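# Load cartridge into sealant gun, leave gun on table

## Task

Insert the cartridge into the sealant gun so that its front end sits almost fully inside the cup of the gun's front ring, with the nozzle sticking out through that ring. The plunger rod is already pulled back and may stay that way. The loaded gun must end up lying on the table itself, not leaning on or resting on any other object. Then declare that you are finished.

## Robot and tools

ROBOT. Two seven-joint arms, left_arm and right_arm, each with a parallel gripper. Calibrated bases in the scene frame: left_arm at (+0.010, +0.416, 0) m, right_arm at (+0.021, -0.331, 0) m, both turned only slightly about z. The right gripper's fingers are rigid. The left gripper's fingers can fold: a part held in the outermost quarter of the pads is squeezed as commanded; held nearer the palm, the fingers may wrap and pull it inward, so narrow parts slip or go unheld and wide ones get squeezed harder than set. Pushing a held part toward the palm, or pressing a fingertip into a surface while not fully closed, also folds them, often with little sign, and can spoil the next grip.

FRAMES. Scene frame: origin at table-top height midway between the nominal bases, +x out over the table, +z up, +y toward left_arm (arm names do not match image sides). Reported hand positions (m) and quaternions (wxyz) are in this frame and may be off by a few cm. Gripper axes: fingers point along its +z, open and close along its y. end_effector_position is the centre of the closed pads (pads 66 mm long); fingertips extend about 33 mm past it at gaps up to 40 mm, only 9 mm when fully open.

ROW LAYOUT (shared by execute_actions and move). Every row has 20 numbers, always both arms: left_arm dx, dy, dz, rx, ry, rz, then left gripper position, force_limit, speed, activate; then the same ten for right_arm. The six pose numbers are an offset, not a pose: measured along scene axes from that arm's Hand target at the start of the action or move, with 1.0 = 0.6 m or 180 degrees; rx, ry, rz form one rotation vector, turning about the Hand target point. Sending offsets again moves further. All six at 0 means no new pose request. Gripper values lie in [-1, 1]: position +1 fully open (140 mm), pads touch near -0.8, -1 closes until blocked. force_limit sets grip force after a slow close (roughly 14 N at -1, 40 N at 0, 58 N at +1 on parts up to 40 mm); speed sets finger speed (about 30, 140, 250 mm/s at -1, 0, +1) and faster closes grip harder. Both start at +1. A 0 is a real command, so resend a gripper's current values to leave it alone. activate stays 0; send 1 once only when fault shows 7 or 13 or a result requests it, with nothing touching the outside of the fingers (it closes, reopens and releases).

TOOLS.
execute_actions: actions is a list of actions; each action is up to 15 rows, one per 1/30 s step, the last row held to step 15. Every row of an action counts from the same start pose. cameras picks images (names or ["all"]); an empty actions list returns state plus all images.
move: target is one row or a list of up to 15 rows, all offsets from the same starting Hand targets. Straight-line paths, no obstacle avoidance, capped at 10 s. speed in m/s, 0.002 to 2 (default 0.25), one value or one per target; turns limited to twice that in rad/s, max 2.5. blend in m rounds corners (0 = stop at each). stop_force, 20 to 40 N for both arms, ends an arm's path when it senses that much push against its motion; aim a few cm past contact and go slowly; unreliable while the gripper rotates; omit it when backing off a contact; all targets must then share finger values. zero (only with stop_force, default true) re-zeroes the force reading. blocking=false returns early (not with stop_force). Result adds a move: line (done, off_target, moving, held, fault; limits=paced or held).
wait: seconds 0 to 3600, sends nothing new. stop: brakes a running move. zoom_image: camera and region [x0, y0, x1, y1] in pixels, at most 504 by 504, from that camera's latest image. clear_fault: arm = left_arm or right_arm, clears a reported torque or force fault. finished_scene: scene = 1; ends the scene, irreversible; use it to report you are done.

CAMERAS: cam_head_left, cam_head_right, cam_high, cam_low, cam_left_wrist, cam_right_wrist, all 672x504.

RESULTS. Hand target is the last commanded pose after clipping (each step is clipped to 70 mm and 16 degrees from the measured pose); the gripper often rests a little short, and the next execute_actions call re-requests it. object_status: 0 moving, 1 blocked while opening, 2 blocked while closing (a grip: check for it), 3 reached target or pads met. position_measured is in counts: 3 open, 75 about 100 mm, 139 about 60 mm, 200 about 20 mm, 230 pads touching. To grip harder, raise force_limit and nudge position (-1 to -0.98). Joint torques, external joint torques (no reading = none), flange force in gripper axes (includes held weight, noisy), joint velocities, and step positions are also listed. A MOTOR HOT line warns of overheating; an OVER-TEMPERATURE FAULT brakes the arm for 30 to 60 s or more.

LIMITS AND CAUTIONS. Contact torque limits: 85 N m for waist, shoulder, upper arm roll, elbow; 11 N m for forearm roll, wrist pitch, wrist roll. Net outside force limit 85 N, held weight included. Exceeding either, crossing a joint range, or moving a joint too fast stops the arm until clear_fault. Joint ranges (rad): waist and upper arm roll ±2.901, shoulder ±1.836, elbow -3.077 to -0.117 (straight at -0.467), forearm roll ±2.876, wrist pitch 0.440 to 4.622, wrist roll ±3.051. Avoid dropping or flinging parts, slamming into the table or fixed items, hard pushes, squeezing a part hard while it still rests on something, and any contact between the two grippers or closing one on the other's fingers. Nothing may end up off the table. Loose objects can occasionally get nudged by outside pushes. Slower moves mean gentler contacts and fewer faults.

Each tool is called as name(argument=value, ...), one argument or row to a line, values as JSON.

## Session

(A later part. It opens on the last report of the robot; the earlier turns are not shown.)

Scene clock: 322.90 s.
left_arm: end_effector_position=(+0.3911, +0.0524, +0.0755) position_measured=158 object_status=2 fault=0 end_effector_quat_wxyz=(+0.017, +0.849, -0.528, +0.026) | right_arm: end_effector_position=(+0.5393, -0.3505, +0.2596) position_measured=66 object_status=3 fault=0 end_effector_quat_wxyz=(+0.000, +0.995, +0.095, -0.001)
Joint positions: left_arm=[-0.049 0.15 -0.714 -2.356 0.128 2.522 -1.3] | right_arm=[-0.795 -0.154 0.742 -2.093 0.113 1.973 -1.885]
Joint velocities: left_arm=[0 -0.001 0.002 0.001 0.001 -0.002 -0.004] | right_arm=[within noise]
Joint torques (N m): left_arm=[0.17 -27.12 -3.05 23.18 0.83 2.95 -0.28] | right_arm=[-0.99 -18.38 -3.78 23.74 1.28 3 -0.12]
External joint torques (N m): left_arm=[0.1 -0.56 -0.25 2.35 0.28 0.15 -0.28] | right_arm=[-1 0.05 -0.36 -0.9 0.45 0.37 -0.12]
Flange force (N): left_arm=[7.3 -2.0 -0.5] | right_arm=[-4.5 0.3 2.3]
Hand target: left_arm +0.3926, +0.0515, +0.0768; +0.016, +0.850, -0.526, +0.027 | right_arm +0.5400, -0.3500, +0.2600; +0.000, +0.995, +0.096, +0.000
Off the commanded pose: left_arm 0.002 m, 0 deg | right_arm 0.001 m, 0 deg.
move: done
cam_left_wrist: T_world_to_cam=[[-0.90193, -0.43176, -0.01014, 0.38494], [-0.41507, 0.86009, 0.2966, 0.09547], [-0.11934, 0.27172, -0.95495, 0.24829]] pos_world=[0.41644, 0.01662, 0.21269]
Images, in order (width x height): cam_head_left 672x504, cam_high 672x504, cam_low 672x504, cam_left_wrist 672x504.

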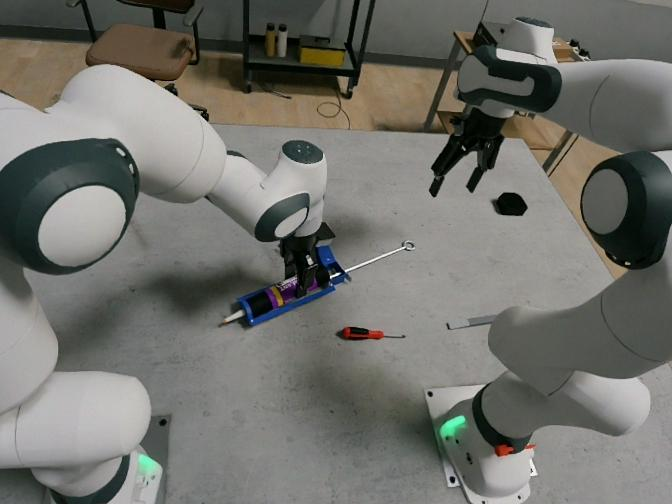

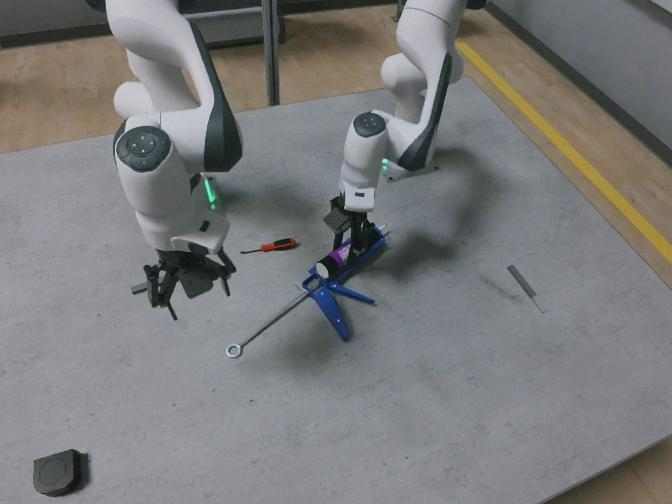

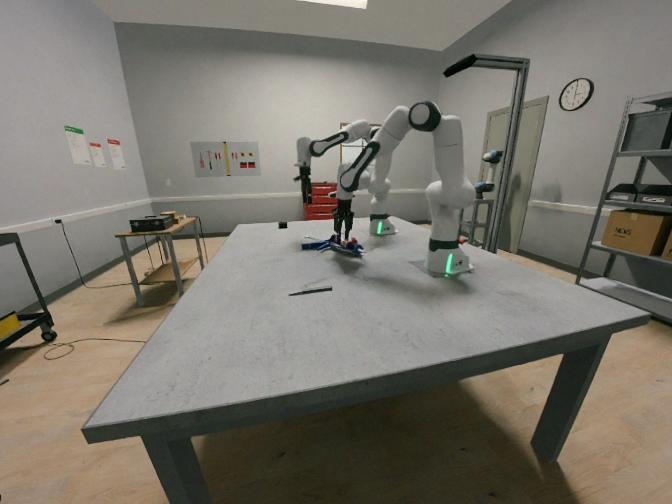

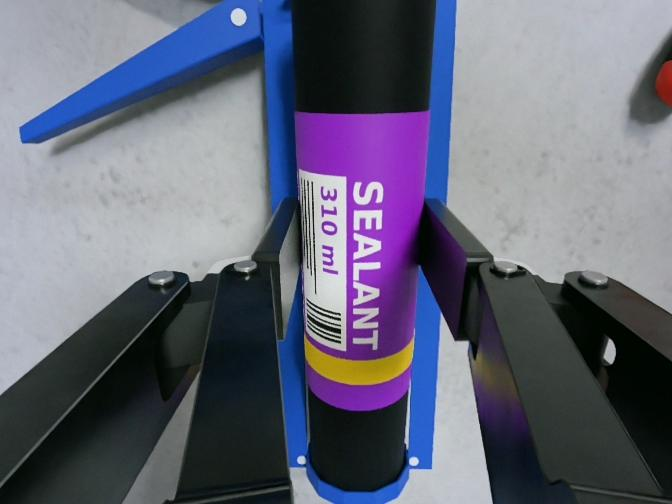

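move(
  target=[0.0002,-0.0004,-0.0035,0.003,0.0015,0,-1,-0.1,-1,0,0,0,0,0,0,0,0.5,-0.6,-1,0],
  speed=0.03,
)

move(
  target=[0,0,0,0,0,0,0.1,-0.1,-1,0,0,0,0,0,0,0,0.5,-0.6,-1,0],
  cameras=["cam_left_wrist","cam_head_left","cam_high","cam_low"],
)

zoom_image(
  camera="cam_head_left",
  region=[220, 230, 350, 330],
)

zoom_image(
  camera="cam_low",
  region=[320, 220, 370, 260],
)

zoom_image(
  camera="cam_high",
  region=[280, 210, 400, 310],
)

Scene clock: 326.23 s.
left_arm: end_effector_position=(+0.3914, +0.0522, +0.0735) position_measured=158 object_status=2 fault=0 end_effector_quat_wxyz=(+0.014, +0.849, -0.528, +0.021) | right_arm: end_effector_position=(+0.5393, -0.3505, +0.2596) position_measured=66 object_status=3 fault=0 end_effector_quat_wxyz=(+0.000, +0.995, +0.095, -0.001)
Joint positions: left_arm=[-0.06 0.162 -0.705 -2.344 0.145 2.51 -1.314] | right_arm=[-0.795 -0.154 0.742 -2.093 0.113 1.973 -1.885]
Joint velocities: left_arm=[-0.001 -0.001 0.001 0.001 0.001 -0.002 -0.006] | right_arm=[within noise]
Joint torques (N m): left_arm=[0.17 -27.58 -3.2 23.06 0.86 2.89 -0.28] | right_arm=[-1.01 -18.35 -3.75 23.75 1.29 2.98 -0.13]
External joint torques (N m): left_arm=[0.1 -0.31 -0.17 2.09 0.32 0.09 -0.28] | right_arm=[-1.12 0.02 -0.45 -0.84 0.46 0.36 -0.13]
Flange force (N): left_arm=[7.4 -2.0 0.3] | right_arm=[-4.6 0.5 2.1]
Hand target: left_arm +0.3927, +0.0512, +0.0747; +0.013, +0.850, -0.526, +0.022 | right_arm +0.5400, -0.3500, +0.2600; +0.000, +0.995, +0.096, +0.000
Off the commanded pose: left_arm 0.002 m, 0 deg | right_arm 0.001 m, 0 deg.
move: done

Scene clock: 327.37 s.
left_arm: end_effector_position=(+0.3925, +0.0512, +0.0746) position_measured=117 object_status=0 fault=0 end_effector_quat_wxyz=(+0.014, +0.849, -0.527, +0.022) | right_arm: end_effector_position=(+0.5393, -0.3505, +0.2596) position_measured=66 object_status=3 fault=0 end_effector_quat_wxyz=(+0.000, +0.995, +0.095, -0.001)
Joint positions: left_arm=[-0.06 0.162 -0.704 -2.341 0.145 2.51 -1.316] | right_arm=[-0.795 -0.154 0.742 -2.093 0.113 1.973 -1.885]
Joint torques (N m): left_arm=[0.17 -26.62 -3.09 21.62 0.81 2.89 -0.25] | right_arm=[-1.04 -18.35 -3.78 23.72 1.29 2.99 -0.19]
External joint torques (N m): left_arm=[0.15 0.56 -0.01 0.72 0.26 0.11 -0.25] | right_arm=[-1.14 0.09 -0.47 -0.87 0.46 0.37 -0.19]
Flange force (N): left_arm=[5.0 -1.4 2.8] | right_arm=[-4.6 0.6 2.3]
Hand target: left_arm +0.3927, +0.0512, +0.0747; +0.013, +0.850, -0.526, +0.022 | right_arm +0.5400, -0.3500, +0.2600; +0.000, +0.995, +0.096, +0.000
Off the commanded pose: left_arm 0.000 m, 0 deg | right_arm 0.001 m, 0 deg.
move: done
cam_left_wrist: T_world_to_cam=[[-0.90135, -0.43294, -0.01121, 0.38555], [-0.41551, 0.85718, 0.30432, 0.0972], [-0.12215, 0.27895, -0.95251, 0.24845]] pos_world=[0.41825, 0.0143, 0.21139]
Images, in order (width x height): cam_head_left 672x504, cam_high 672x504, cam_low 672x504, cam_left_wrist 672x504.

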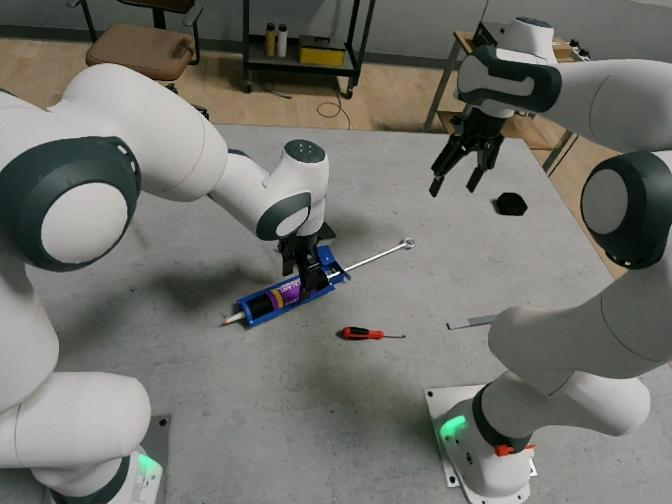

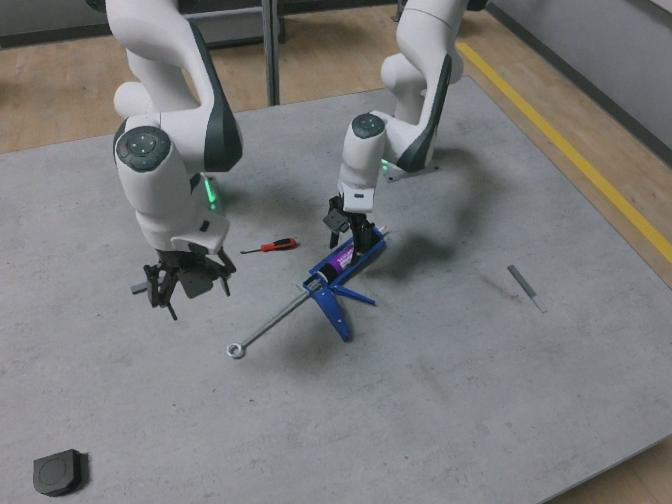

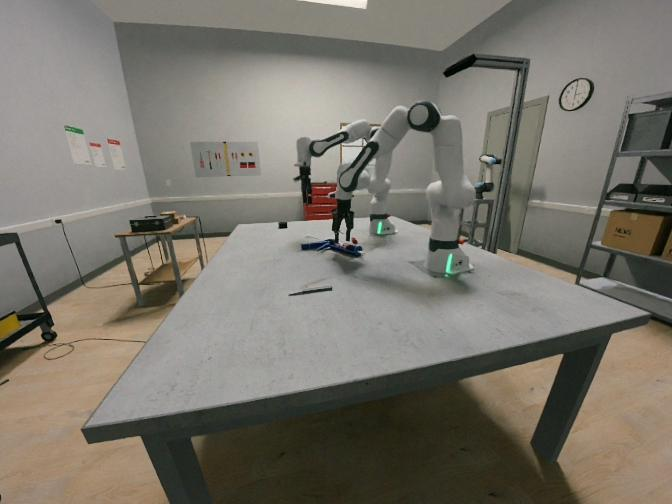

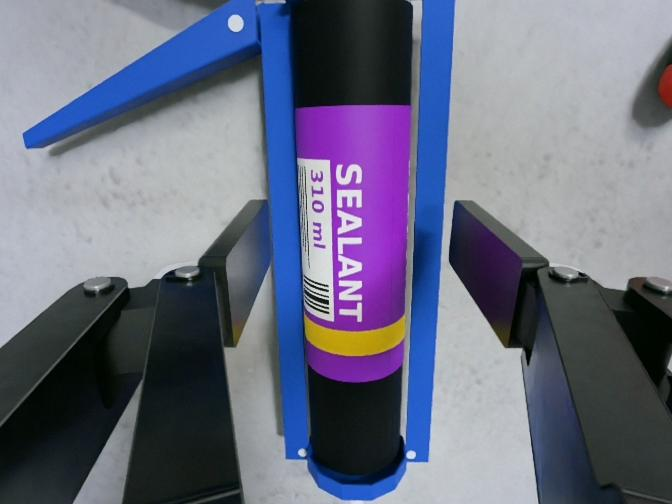

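Scaled by 3.877.

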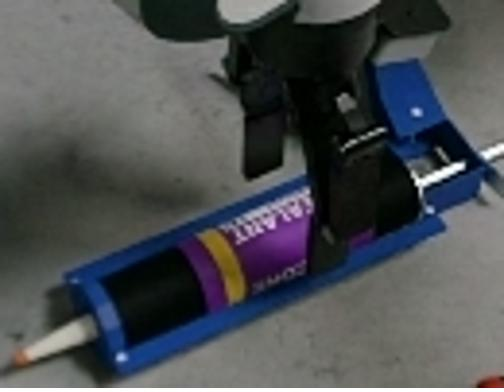

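Scaled by 10.080.

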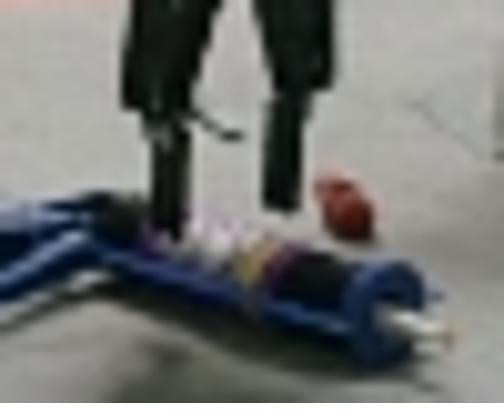

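Scaled by 4.200.

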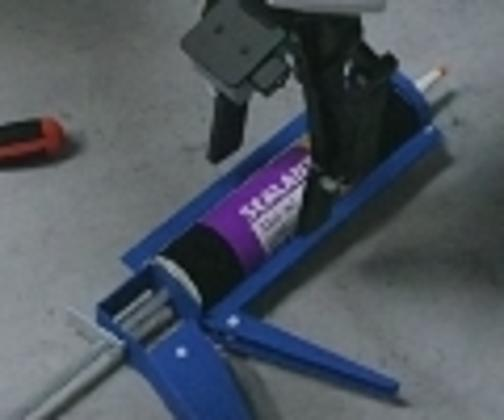

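move(
  target=[0.02,-0.04,0.25,0,0,0,0.1,-0.1,-1,0,0,0,0,0,0,0,0.5,-0.6,-1,0],
  speed=0.15,
  cameras=["cam_left_wrist","cam_head_left","cam_high"],
)

zoom_image(
  camera="cam_left_wrist",
  region=[250, 220, 450, 400],
)

zoom_image(
  camera="cam_high",
  region=[280, 210, 400, 310],
)

Scene clock: 330.97 s.
left_arm: end_effector_position=(+0.4053, +0.0266, +0.2244) position_measured=117 object_status=3 fault=0 end_effector_quat_wxyz=(+0.013, +0.851, -0.525, +0.024) | right_arm: end_effector_position=(+0.5393, -0.3505, +0.2596) position_measured=66 object_status=3 fault=0 end_effector_quat_wxyz=(+0.000, +0.995, +0.095, -0.001)
Joint positions: left_arm=[-0.044 -0.034 -0.737 -2.1 -0.045 2.126 -1.208] | right_arm=[-0.795 -0.154 0.742 -2.093 0.113 1.973 -1.885]
Joint velocities: left_arm=[0 -0.001 0.001 0 0 -0.005 0.005] | right_arm=[within noise]
Joint torques (N m): left_arm=[0.64 -22.89 0.82 25.16 0.28 2.67 0.1] | right_arm=[-1.03 -18.36 -3.77 23.69 1.29 2.99 -0.15]
External joint torques (N m): left_arm=[0.56 0.71 0.03 0.59 -0.45 -0.13 0.1] | right_arm=[-1.07 0.04 -0.38 -0.93 0.46 0.36 -0.15]
Flange force (N): left_arm=[2.8 -1.8 -0.8] | right_arm=[-4.8 0.3 2.4]
Hand target: left_arm +0.4047, +0.0272, +0.2247; +0.013, +0.850, -0.526, +0.022 | right_arm +0.5400, -0.3500, +0.2600; +0.000, +0.995, +0.096, +0.000
Off the commanded pose: left_arm 0.001 m, 0 deg | right_arm 0.001 m, 0 deg.
move: done
cam_left_wrist: T_world_to_cam=[[-0.8991, -0.4375, -0.01488, 0.3881], [-0.421, 0.85487, 0.30324, 0.08045], [-0.11995, 0.27891, -0.9528, 0.39883]] pos_world=[0.43065, -0.01021, 0.36138]
Images, in order (width x height): cam_head_left 672x504, cam_high 672x504, cam_left_wrist 672x504.

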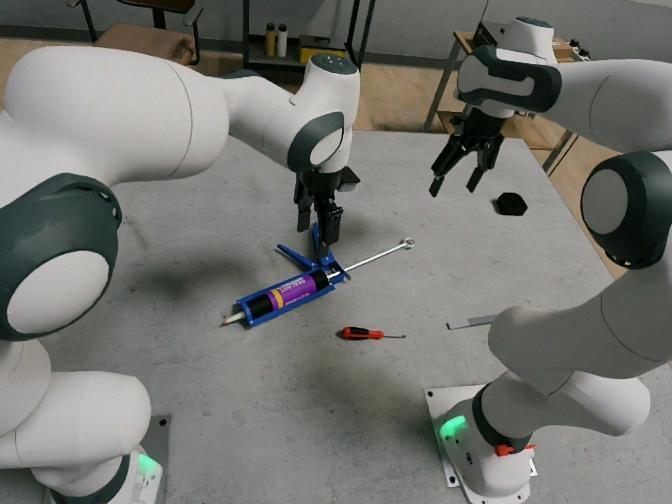

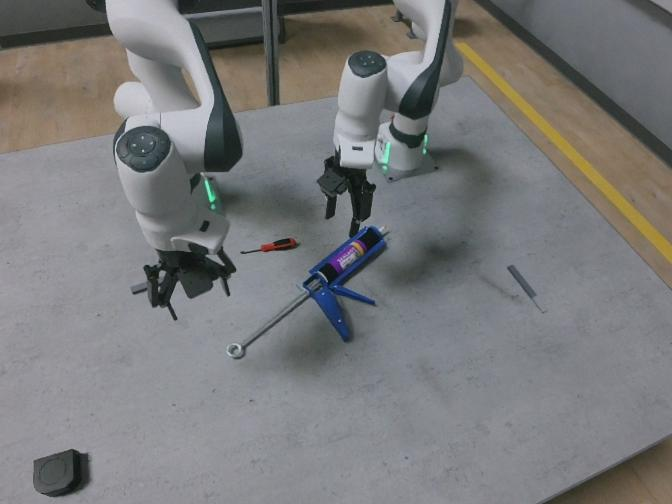

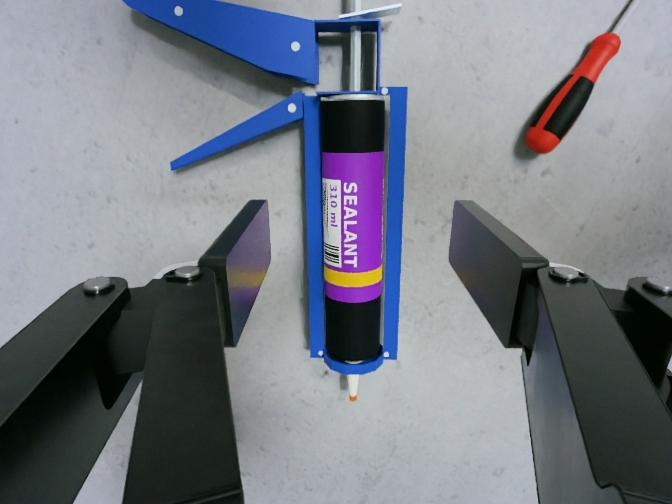

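Scaled by 2.520.

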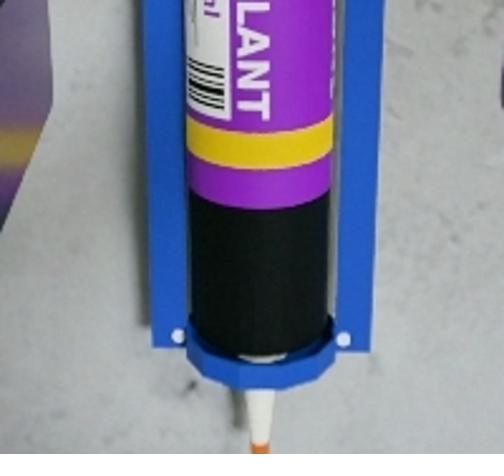

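Scaled by 4.200.

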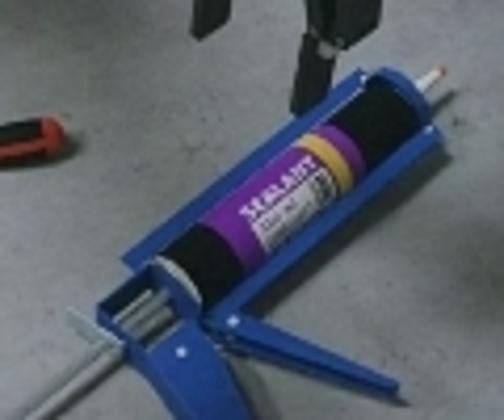

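zoom_image(
  camera="cam_left_wrist",
  region=[310, 330, 400, 410],
)

zoom_image(
  camera="cam_left_wrist",
  region=[300, 60, 410, 160],
)

zoom_image(
  camera="cam_head_left",
  region=[220, 260, 350, 340],
)

Scaled by 5.600.

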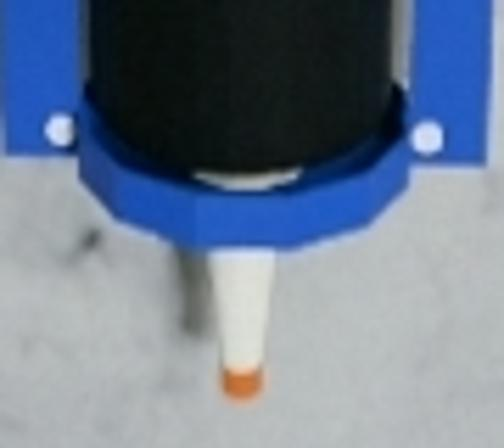

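Scaled by 4.582.

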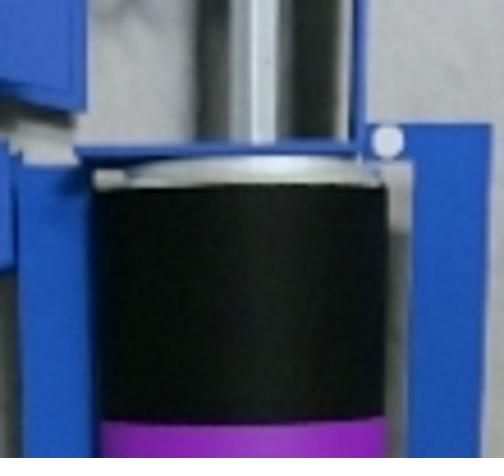

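Scaled by 3.877.

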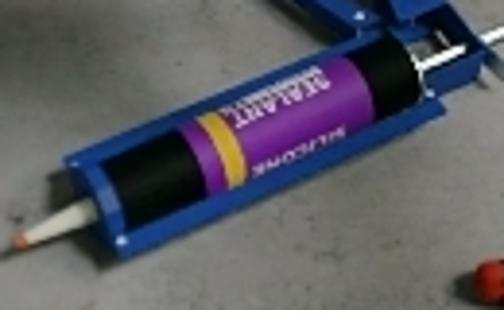

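move(
  target=[
    [-0.02,0.04,-0.24,0.0154,0.0077,0,0.1,-0.1,-1,0,0,0,0,0,0,0,0.5,-0.6,-1,0],
    [-0.02,0.04,-0.251,0.0154,0.0077,0,0.1,-0.1,-1,0,0,0,0,0,0,0,0.5,-0.6,-1,0],
  ],
  speed=[0.15,0.03],
  blend=[0.003,0],
  cameras=["cam_left_wrist"],
)

zoom_image(
  camera="cam_left_wrist",
  region=[200, 150, 500, 400],
)

Scene clock: 344.10 s.
left_arm: end_effector_position=(+0.3926, +0.0518, +0.0751) position_measured=117 object_status=3 fault=0 end_effector_quat_wxyz=(-0.001, +0.849, -0.528, -0.001) | right_arm: end_effector_position=(+0.5393, -0.3505, +0.2596) position_measured=66 object_status=3 fault=0 end_effector_quat_wxyz=(+0.000, +0.995, +0.095, -0.001)
Joint positions: left_arm=[-0.093 0.198 -0.684 -2.28 0.192 2.422 -1.356] | right_arm=[-0.795 -0.154 0.742 -2.093 0.113 1.973 -1.885]
Joint velocities: left_arm=[0 0.001 0 0.001 0 0 -0.006] | right_arm=[within noise]
Joint torques (N m): left_arm=[0.13 -27.97 -3.8 21.4 0.81 3 -0.38] | right_arm=[-1.02 -18.35 -3.78 23.74 1.3 2.99 -0.13]
External joint torques (N m): left_arm=[0.2 0.99 0.01 0.23 0.24 0.35 -0.38] | right_arm=[-0.89 -0.01 -0.23 -0.9 0.47 0.35 -0.13]
Flange force (N): left_arm=[4.4 -0.9 4.1] | right_arm=[-4.7 0.0 2.3]
Hand target: left_arm +0.3927, +0.0512, +0.0741; -0.001, +0.850, -0.526, -0.001 | right_arm +0.5400, -0.3500, +0.2600; +0.000, +0.995, +0.096, +0.000
Off the commanded pose: left_arm 0.001 m, 0 deg | right_arm 0.001 m, 0 deg.
move: done
cam_left_wrist: T_world_to_cam=[[-0.90239, -0.43078, -0.01118, 0.38623], [-0.40592, 0.84101, 0.35766, 0.08959], [-0.14467, 0.32729, -0.93378, 0.25371]] pos_world=[0.4216, 0.008, 0.20919]

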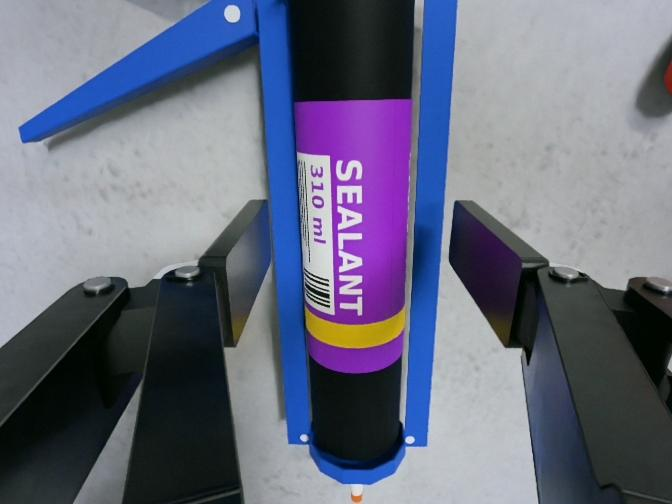

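Scaled by 1.680.

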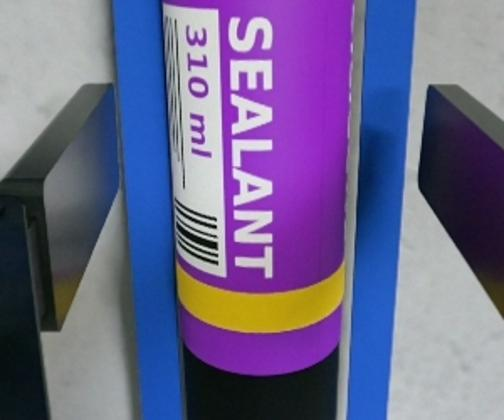

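move(
  target=[0.0037,0.0018,0,0,0,0,0.1,-0.1,-1,0,0,0,0,0,0,0,0.5,-0.6,-1,0],
  speed=0.03,
)

move(
  target=[0,0,0,0,0,0,-1,-0.4,-1,0,0,0,0,0,0,0,0.5,-0.6,-1,0],
  cameras=["cam_left_wrist","cam_head_left","cam_low"],
)

zoom_image(
  camera="cam_left_wrist",
  region=[200, 150, 500, 400],
)

Scene clock: 347.20 s.
left_arm: end_effector_position=(+0.3942, +0.0529, +0.0747) position_measured=117 object_status=3 fault=0 end_effector_quat_wxyz=(-0.001, +0.850, -0.526, -0.001) | right_arm: end_effector_position=(+0.5393, -0.3505, +0.2596) position_measured=66 object_status=3 fault=0 end_effector_quat_wxyz=(+0.000, +0.995, +0.095, -0.001)
Joint positions: left_arm=[-0.093 0.2 -0.68 -2.278 0.194 2.422 -1.358] | right_arm=[-0.795 -0.154 0.742 -2.093 0.113 1.973 -1.885]
Joint torques (N m): left_arm=[0.44 -27.88 -3.88 21.81 0.82 2.88 -0.17] | right_arm=[-0.99 -18.34 -3.83 23.74 1.28 2.98 -0.14]
External joint torques (N m): left_arm=[0.37 1.31 -0.17 0.55 0.25 0.21 -0.17] | right_arm=[-0.95 0.09 -0.36 -0.94 0.44 0.34 -0.14]
Flange force (N): left_arm=[5.8 -1.9 3.8] | right_arm=[-4.6 0.3 2.4]
Hand target: left_arm +0.3949, +0.0523, +0.0741; -0.001, +0.850, -0.526, -0.001 | right_arm +0.5400, -0.3500, +0.2600; +0.000, +0.995, +0.096, +0.000
Off the commanded pose: left_arm 0.001 m, 0 deg | right_arm 0.001 m, 0 deg.
move: done

Scene clock: 349.83 s.
left_arm: end_effector_position=(+0.3997, +0.0496, +0.0801) position_measured=231 object_status=0 fault=0 end_effector_quat_wxyz=(-0.001, +0.851, -0.526, +0.006) | right_arm: end_effector_position=(+0.5393, -0.3505, +0.2596) position_measured=66 object_status=3 fault=0 end_effector_quat_wxyz=(+0.000, +0.995, +0.095, -0.001)
Joint positions: left_arm=[-0.093 0.195 -0.68 -2.27 0.194 2.424 -1.358] | right_arm=[-0.795 -0.154 0.742 -2.093 0.113 1.973 -1.885]
Joint torques (N m): left_arm=[0.3 -22.98 -3.6 17.35 0.65 2.6 -0.09] | right_arm=[-1 -18.34 -3.78 23.76 1.3 2.98 -0.15]
External joint torques (N m): left_arm=[0.4 6.12 0.19 -4.03 0.08 -0.1 -0.09] | right_arm=[-1.01 0.09 -0.37 -0.87 0.47 0.35 -0.15]
Flange force (N): left_arm=[4.1 -1.3 16.0] | right_arm=[-4.4 0.4 2.3]
Hand target: left_arm +0.3949, +0.0523, +0.0741; -0.001, +0.850, -0.526, -0.001 | right_arm +0.5400, -0.3500, +0.2600; +0.000, +0.995, +0.096, +0.000
Off the commanded pose: left_arm 0.008 m, 1 deg | right_arm 0.001 m, 0 deg.
move: done
cam_left_wrist: T_world_to_cam=[[-0.89982, -0.43583, -0.0191, 0.39159], [-0.41485, 0.84132, 0.34651, 0.097], [-0.13496, 0.31972, -0.93785, 0.25698]] pos_world=[0.42728, 0.0069, 0.21487]
Images, in order (width x height): cam_head_left 672x504, cam_low 672x504, cam_left_wrist 672x504.

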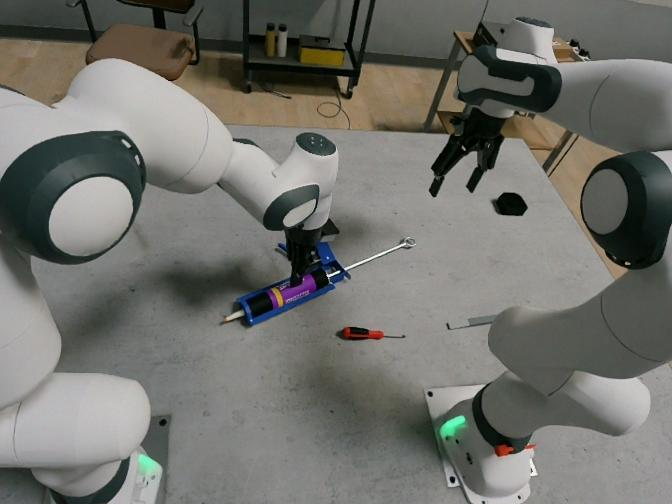

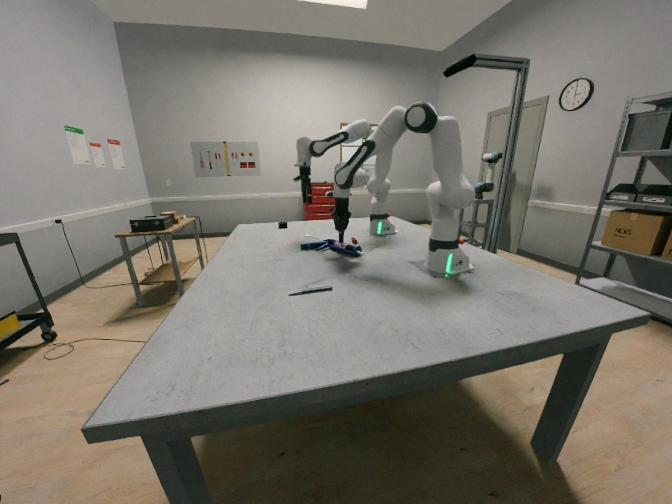

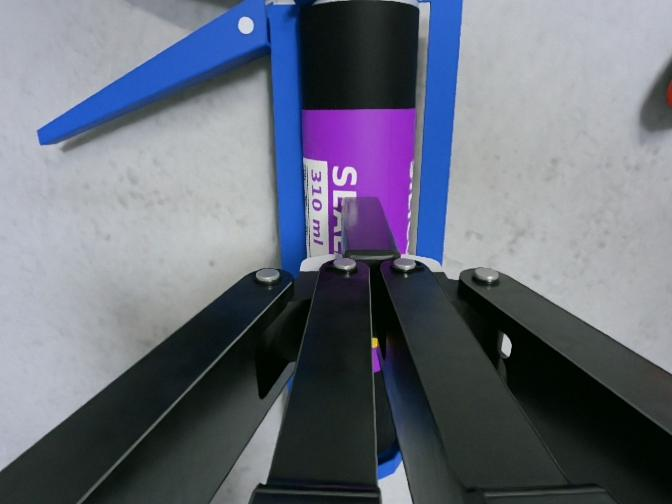

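Scaled by 1.680.

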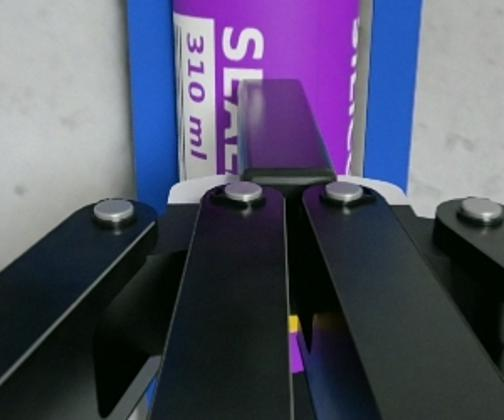

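move(
  target=[
    [0,0,0.04,0,0,0,-1,-0.4,-1,0,0,0,0,0,0,0,0.5,-0.6,-1,0],
    [0,0,0.041,0,0,0,0.1,-0.4,-0.5,0,0,0,0,0,0,0,0.5,-0.6,-1,0],
  ],
  speed=0.1,
  cameras=["cam_left_wrist","cam_head_left"],
)

zoom_image(
  camera="cam_head_left",
  region=[220, 240, 350, 340],
)

Scene clock: 355.30 s.
left_arm: end_effector_position=(+0.3952, +0.0517, +0.0978) position_measured=117 object_status=0 fault=0 end_effector_quat_wxyz=(-0.001, +0.851, -0.526, +0.000) | right_arm: end_effector_position=(+0.5393, -0.3505, +0.2596) position_measured=66 object_status=3 fault=0 end_effector_quat_wxyz=(+0.000, +0.995, +0.095, -0.001)
Joint positions: left_arm=[-0.075 0.15 -0.703 -2.265 0.141 2.374 -1.323] | right_arm=[-0.795 -0.154 0.742 -2.093 0.113 1.973 -1.885]
Joint torques (N m): left_arm=[0.97 -27.66 -3.83 22.16 0.15 2.47 0.05] | right_arm=[-0.97 -18.41 -3.8 23.69 1.28 3 -0.14]
External joint torques (N m): left_arm=[1.05 0.18 -0.84 0.2 -0.45 -0.21 0.05] | right_arm=[-1.09 0.03 -0.5 -0.97 0.44 0.36 -0.14]
Flange force (N): left_arm=[-1.6 -0.3 -2.4] | right_arm=[-5.0 0.4 2.4]
Hand target: left_arm +0.3949, +0.0523, +0.0987; -0.001, +0.850, -0.526, -0.001 | right_arm +0.5400, -0.3500, +0.2600; +0.000, +0.995, +0.096, +0.000
Off the commanded pose: left_arm 0.001 m, 0 deg | right_arm 0.001 m, 0 deg.
move: done
cam_left_wrist: T_world_to_cam=[[-0.89996, -0.43581, -0.01188, 0.38818], [-0.41127, 0.83961, 0.35484, 0.08506], [-0.14467, 0.32423, -0.93485, 0.27562]] pos_world=[0.4242, 0.00839, 0.23209]
Images, in order (width x height): cam_head_left 672x504, cam_left_wrist 672x504.

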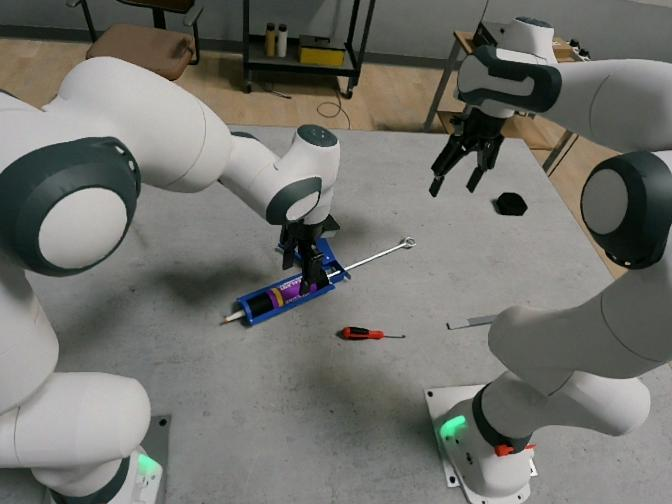

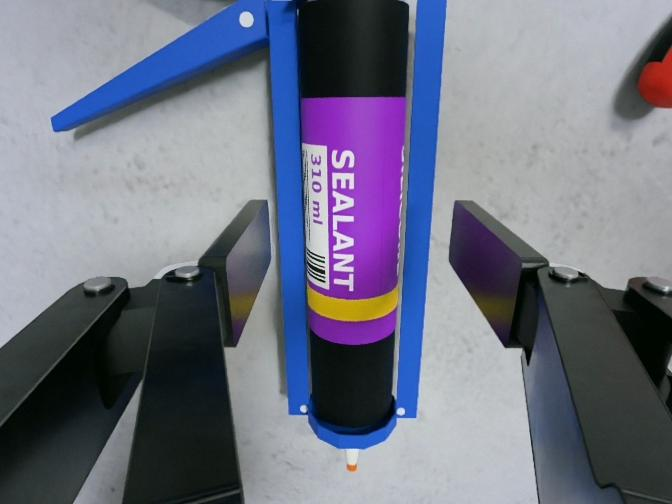

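Scaled by 3.877.

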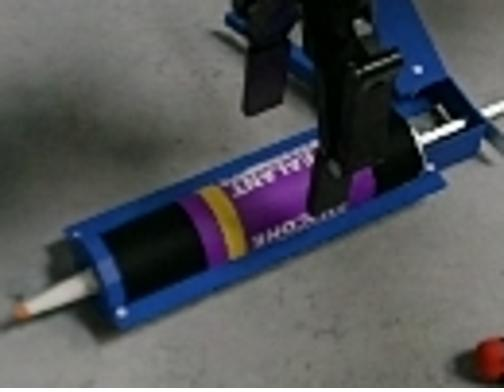

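move(
  target=[0,0,-0.0613,0,0,0,0.1,-0.4,-0.5,0,0,0,0,0,0,0,0.5,-0.6,-1,0],
  speed=0.04,
  stop_force=20,
  cameras=["cam_left_wrist","cam_low"],
)

zoom_image(
  camera="cam_left_wrist",
  region=[200, 150, 500, 400],
)

zoom_image(
  camera="cam_low",
  region=[320, 220, 370, 260],
)

Scene clock: 359.97 s.
left_arm: end_effector_position=(+0.3951, +0.0528, +0.0629) position_measured=117 object_status=3 fault=0 end_effector_quat_wxyz=(-0.001, +0.850, -0.527, -0.001) | right_arm: end_effector_position=(+0.5393, -0.3505, +0.2596) position_measured=66 object_status=3 fault=0 end_effector_quat_wxyz=(+0.000, +0.995, +0.095, -0.001)
Joint positions: left_arm=[-0.111 0.228 -0.659 -2.28 0.221 2.447 -1.373] | right_arm=[-0.795 -0.154 0.742 -2.093 0.113 1.973 -1.885]
Joint torques (N m): left_arm=[-0.05 -29.31 -4.33 21 0.64 3.04 -0.28] | right_arm=[-1.02 -18.37 -3.81 23.76 1.28 2.98 -0.14]
External joint torques (N m): left_arm=[-0.15 0.6 -0.25 0.21 0.09 0.39 -0.28] | right_arm=[-0.98 -0.04 -0.35 -0.84 0.45 0.36 -0.14]
Flange force (N): left_arm=[2.7 0.1 2.7] | right_arm=[-4.7 0.2 2.1]
Hand target: left_arm +0.3949, +0.0523, +0.0619; -0.001, +0.850, -0.526, -0.001 | right_arm +0.5400, -0.3500, +0.2600; +0.000, +0.995, +0.096, +0.000
Off the commanded pose: left_arm 0.001 m, 0 deg | right_arm 0.001 m, 0 deg.
move: done
cam_left_wrist: T_world_to_cam=[[-0.90177, -0.43206, -0.01164, 0.38862], [-0.40728, 0.84044, 0.35747, 0.09472], [-0.14467, 0.32709, -0.93385, 0.24246]] pos_world=[0.4241, 0.00899, 0.19709]
Images, in order (width x height): cam_low 672x504, cam_left_wrist 672x504.

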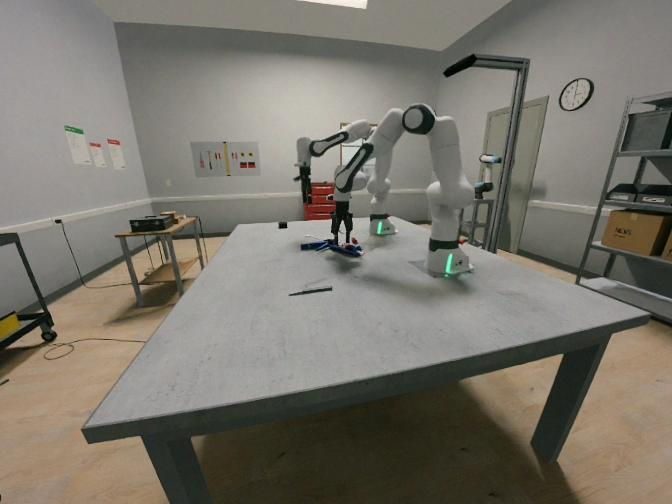

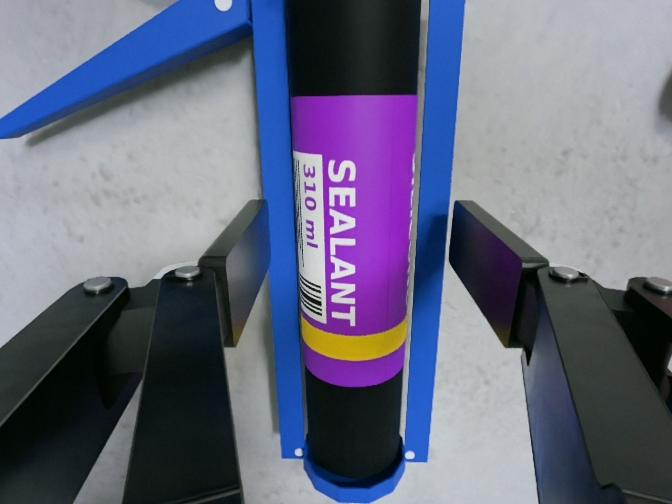

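Scaled by 1.680.

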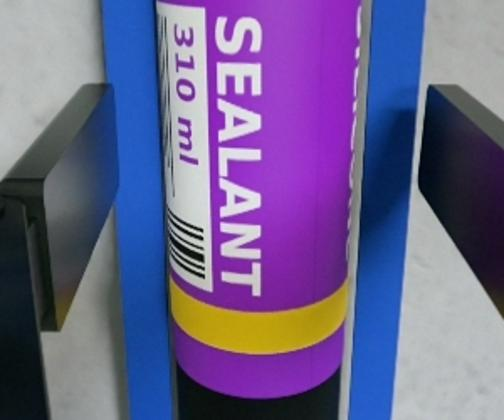

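Scaled by 10.080.

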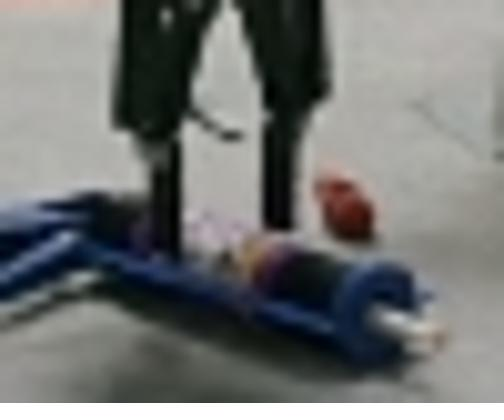

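move(
  target=[0,0,0,0,0,0,-1,-0.3,-1,0,0,0,0,0,0,0,0.5,-0.6,-1,0],
  cameras=["cam_left_wrist","cam_high","cam_head_left"],
)

zoom_image(
  camera="cam_left_wrist",
  region=[200, 150, 500, 400],
)

zoom_image(
  camera="cam_left_wrist",
  region=[280, 384, 430, 504],
)

Scene clock: 362.87 s.
left_arm: end_effector_position=(+0.3955, +0.0527, +0.0630) position_measured=165 object_status=0 fault=0 end_effector_quat_wxyz=(-0.001, +0.850, -0.527, -0.001) | right_arm: end_effector_position=(+0.5393, -0.3505, +0.2596) position_measured=66 object_status=3 fault=0 end_effector_quat_wxyz=(+0.000, +0.995, +0.095, -0.001)
Joint positions: left_arm=[-0.112 0.228 -0.658 -2.28 0.221 2.447 -1.373] | right_arm=[-0.795 -0.154 0.742 -2.093 0.113 1.973 -1.885]
Joint torques (N m): left_arm=[-0.03 -27.36 -4.43 20.21 0.56 3.01 -0.27] | right_arm=[-1.02 -18.36 -3.85 23.7 1.3 2.99 -0.13]
External joint torques (N m): left_arm=[-0.02 2.62 -0.25 -0.58 0.01 0.35 -0.27] | right_arm=[-1.03 0.09 -0.43 -0.95 0.46 0.35 -0.13]
Flange force (N): left_arm=[5.3 -0.9 7.3] | right_arm=[-4.7 0.4 2.4]
Hand target: left_arm +0.3949, +0.0523, +0.0619; -0.001, +0.850, -0.526, -0.001 | right_arm +0.5400, -0.3500, +0.2600; +0.000, +0.995, +0.096, +0.000
Off the commanded pose: left_arm 0.001 m, 0 deg | right_arm 0.001 m, 0 deg.
move: done
cam_left_wrist: T_world_to_cam=[[-0.90153, -0.43256, -0.01196, 0.3889], [-0.40796, 0.8404, 0.35678, 0.09514], [-0.14428, 0.32652, -0.93411, 0.24246]] pos_world=[0.4244, 0.00909, 0.19719]
Images, in order (width x height): cam_head_left 672x504, cam_high 672x504, cam_left_wrist 672x504.

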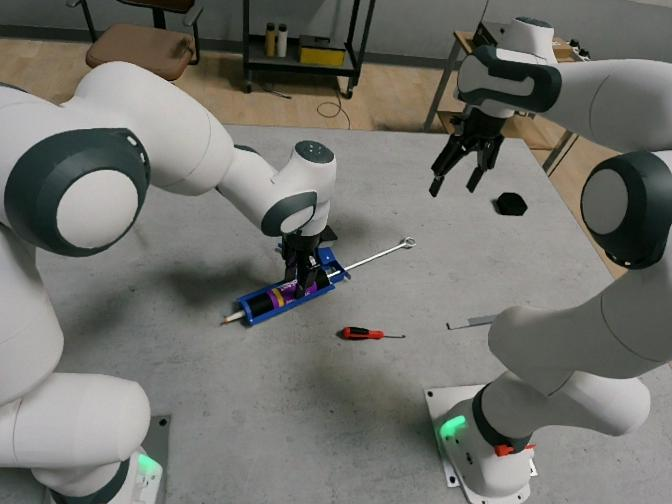

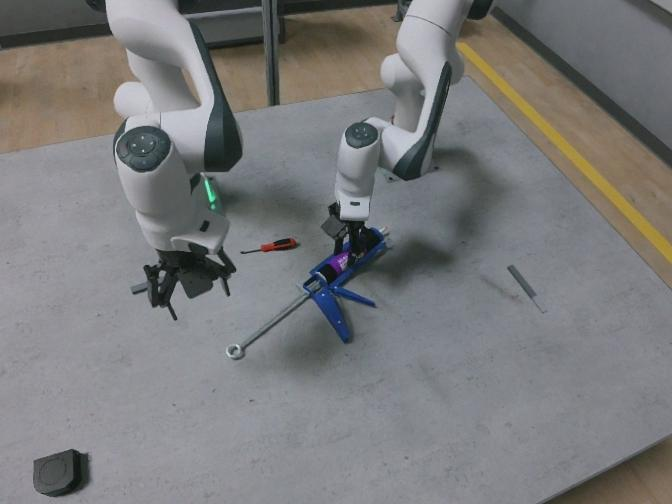

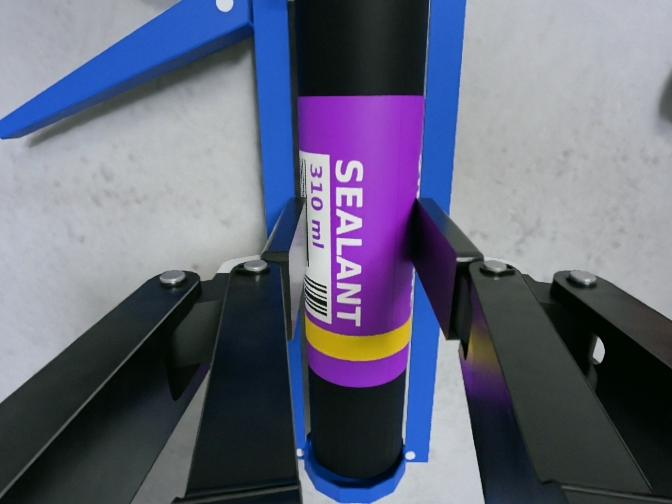

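Scaled by 1.680.

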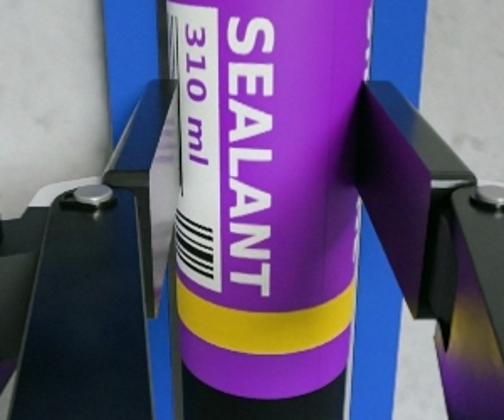

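Scaled by 3.360.

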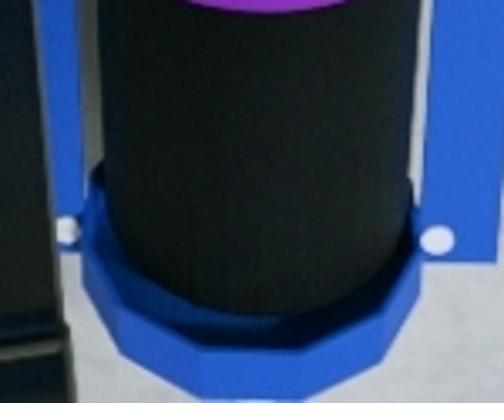

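move(
  target=[-0.0067,0.0134,0,0,0,0,-1,-0.3,-1,0,0,0,0,0,0,0,0.5,-0.6,-1,0],
  speed=0.02,
  cameras=["cam_left_wrist","cam_high","cam_head_left"],
)

zoom_image(
  camera="cam_left_wrist",
  region=[280, 384, 430, 504],
)

zoom_image(
  camera="cam_head_left",
  region=[220, 230, 350, 330],
)

Scene clock: 366.23 s.
left_arm: end_effector_position=(+0.3928, +0.0582, +0.0633) position_measured=165 object_status=2 fault=0 end_effector_quat_wxyz=(-0.001, +0.851, -0.525, +0.002) | right_arm: end_effector_position=(+0.5393, -0.3505, +0.2596) position_measured=66 object_status=3 fault=0 end_effector_quat_wxyz=(+0.000, +0.995, +0.095, -0.001)
Joint positions: left_arm=[-0.098 0.207 -0.666 -2.307 0.207 2.464 -1.365] | right_arm=[-0.795 -0.154 0.742 -2.093 0.113 1.973 -1.885]
Joint velocities: left_arm=[0 0 -0.002 -0.002 -0.003 0.002 0.006] | right_arm=[within noise]
Joint torques (N m): left_arm=[1.7 -28.34 -4.74 19.24 0.15 2.19 0.09] | right_arm=[-0.99 -18.39 -3.78 23.77 1.29 2.98 -0.15]
External joint torques (N m): left_arm=[1.61 0.88 -1.02 -1.57 -0.39 -0.49 0.1] | right_arm=[-1.04 0.06 -0.4 -0.92 0.45 0.34 -0.15]
Flange force (N): left_arm=[-6.4 0.5 -2.1] | right_arm=[-4.6 0.4 2.3]
Hand target: left_arm +0.3909, +0.0604, +0.0619; -0.001, +0.850, -0.526, -0.001 | right_arm +0.5400, -0.3500, +0.2600; +0.000, +0.995, +0.096, +0.000
Off the commanded pose: left_arm 0.003 m, 0 deg | right_arm 0.001 m, 0 deg.
move: done
cam_left_wrist: T_world_to_cam=[[-0.89939, -0.43691, -0.01419, 0.3884], [-0.41348, 0.83973, 0.35198, 0.09195], [-0.14186, 0.32243, -0.9359, 0.24002]] pos_world=[0.4214, 0.01509, 0.19778]
Images, in order (width x height): cam_head_left 672x504, cam_high 672x504, cam_left_wrist 672x504.

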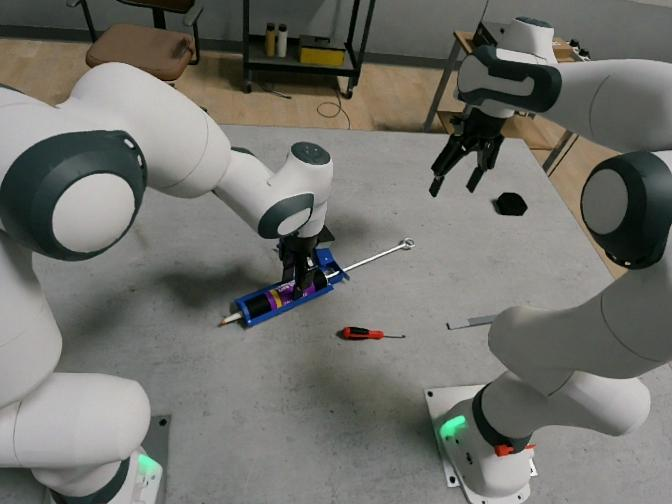

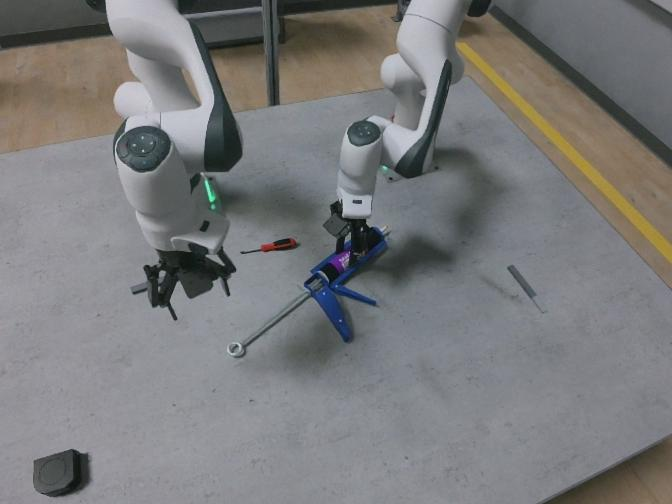

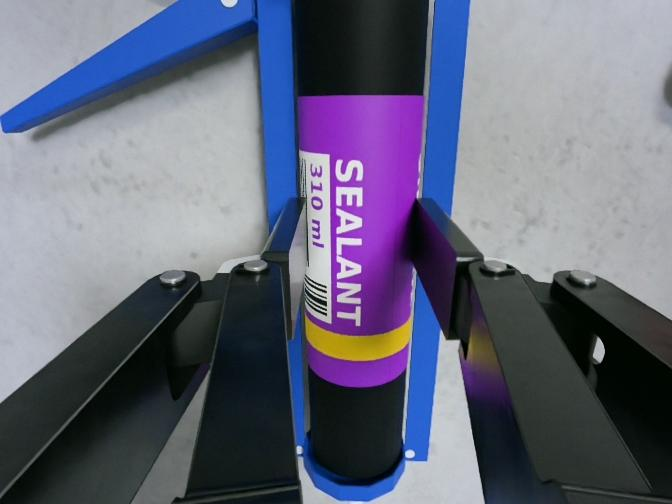

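Scaled by 3.360.

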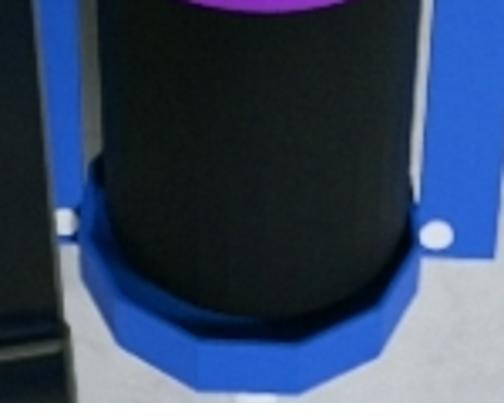

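Scaled by 3.877.

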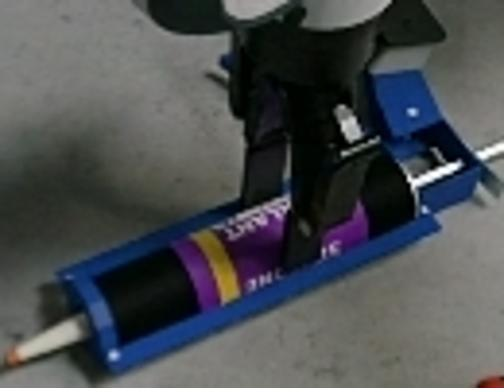

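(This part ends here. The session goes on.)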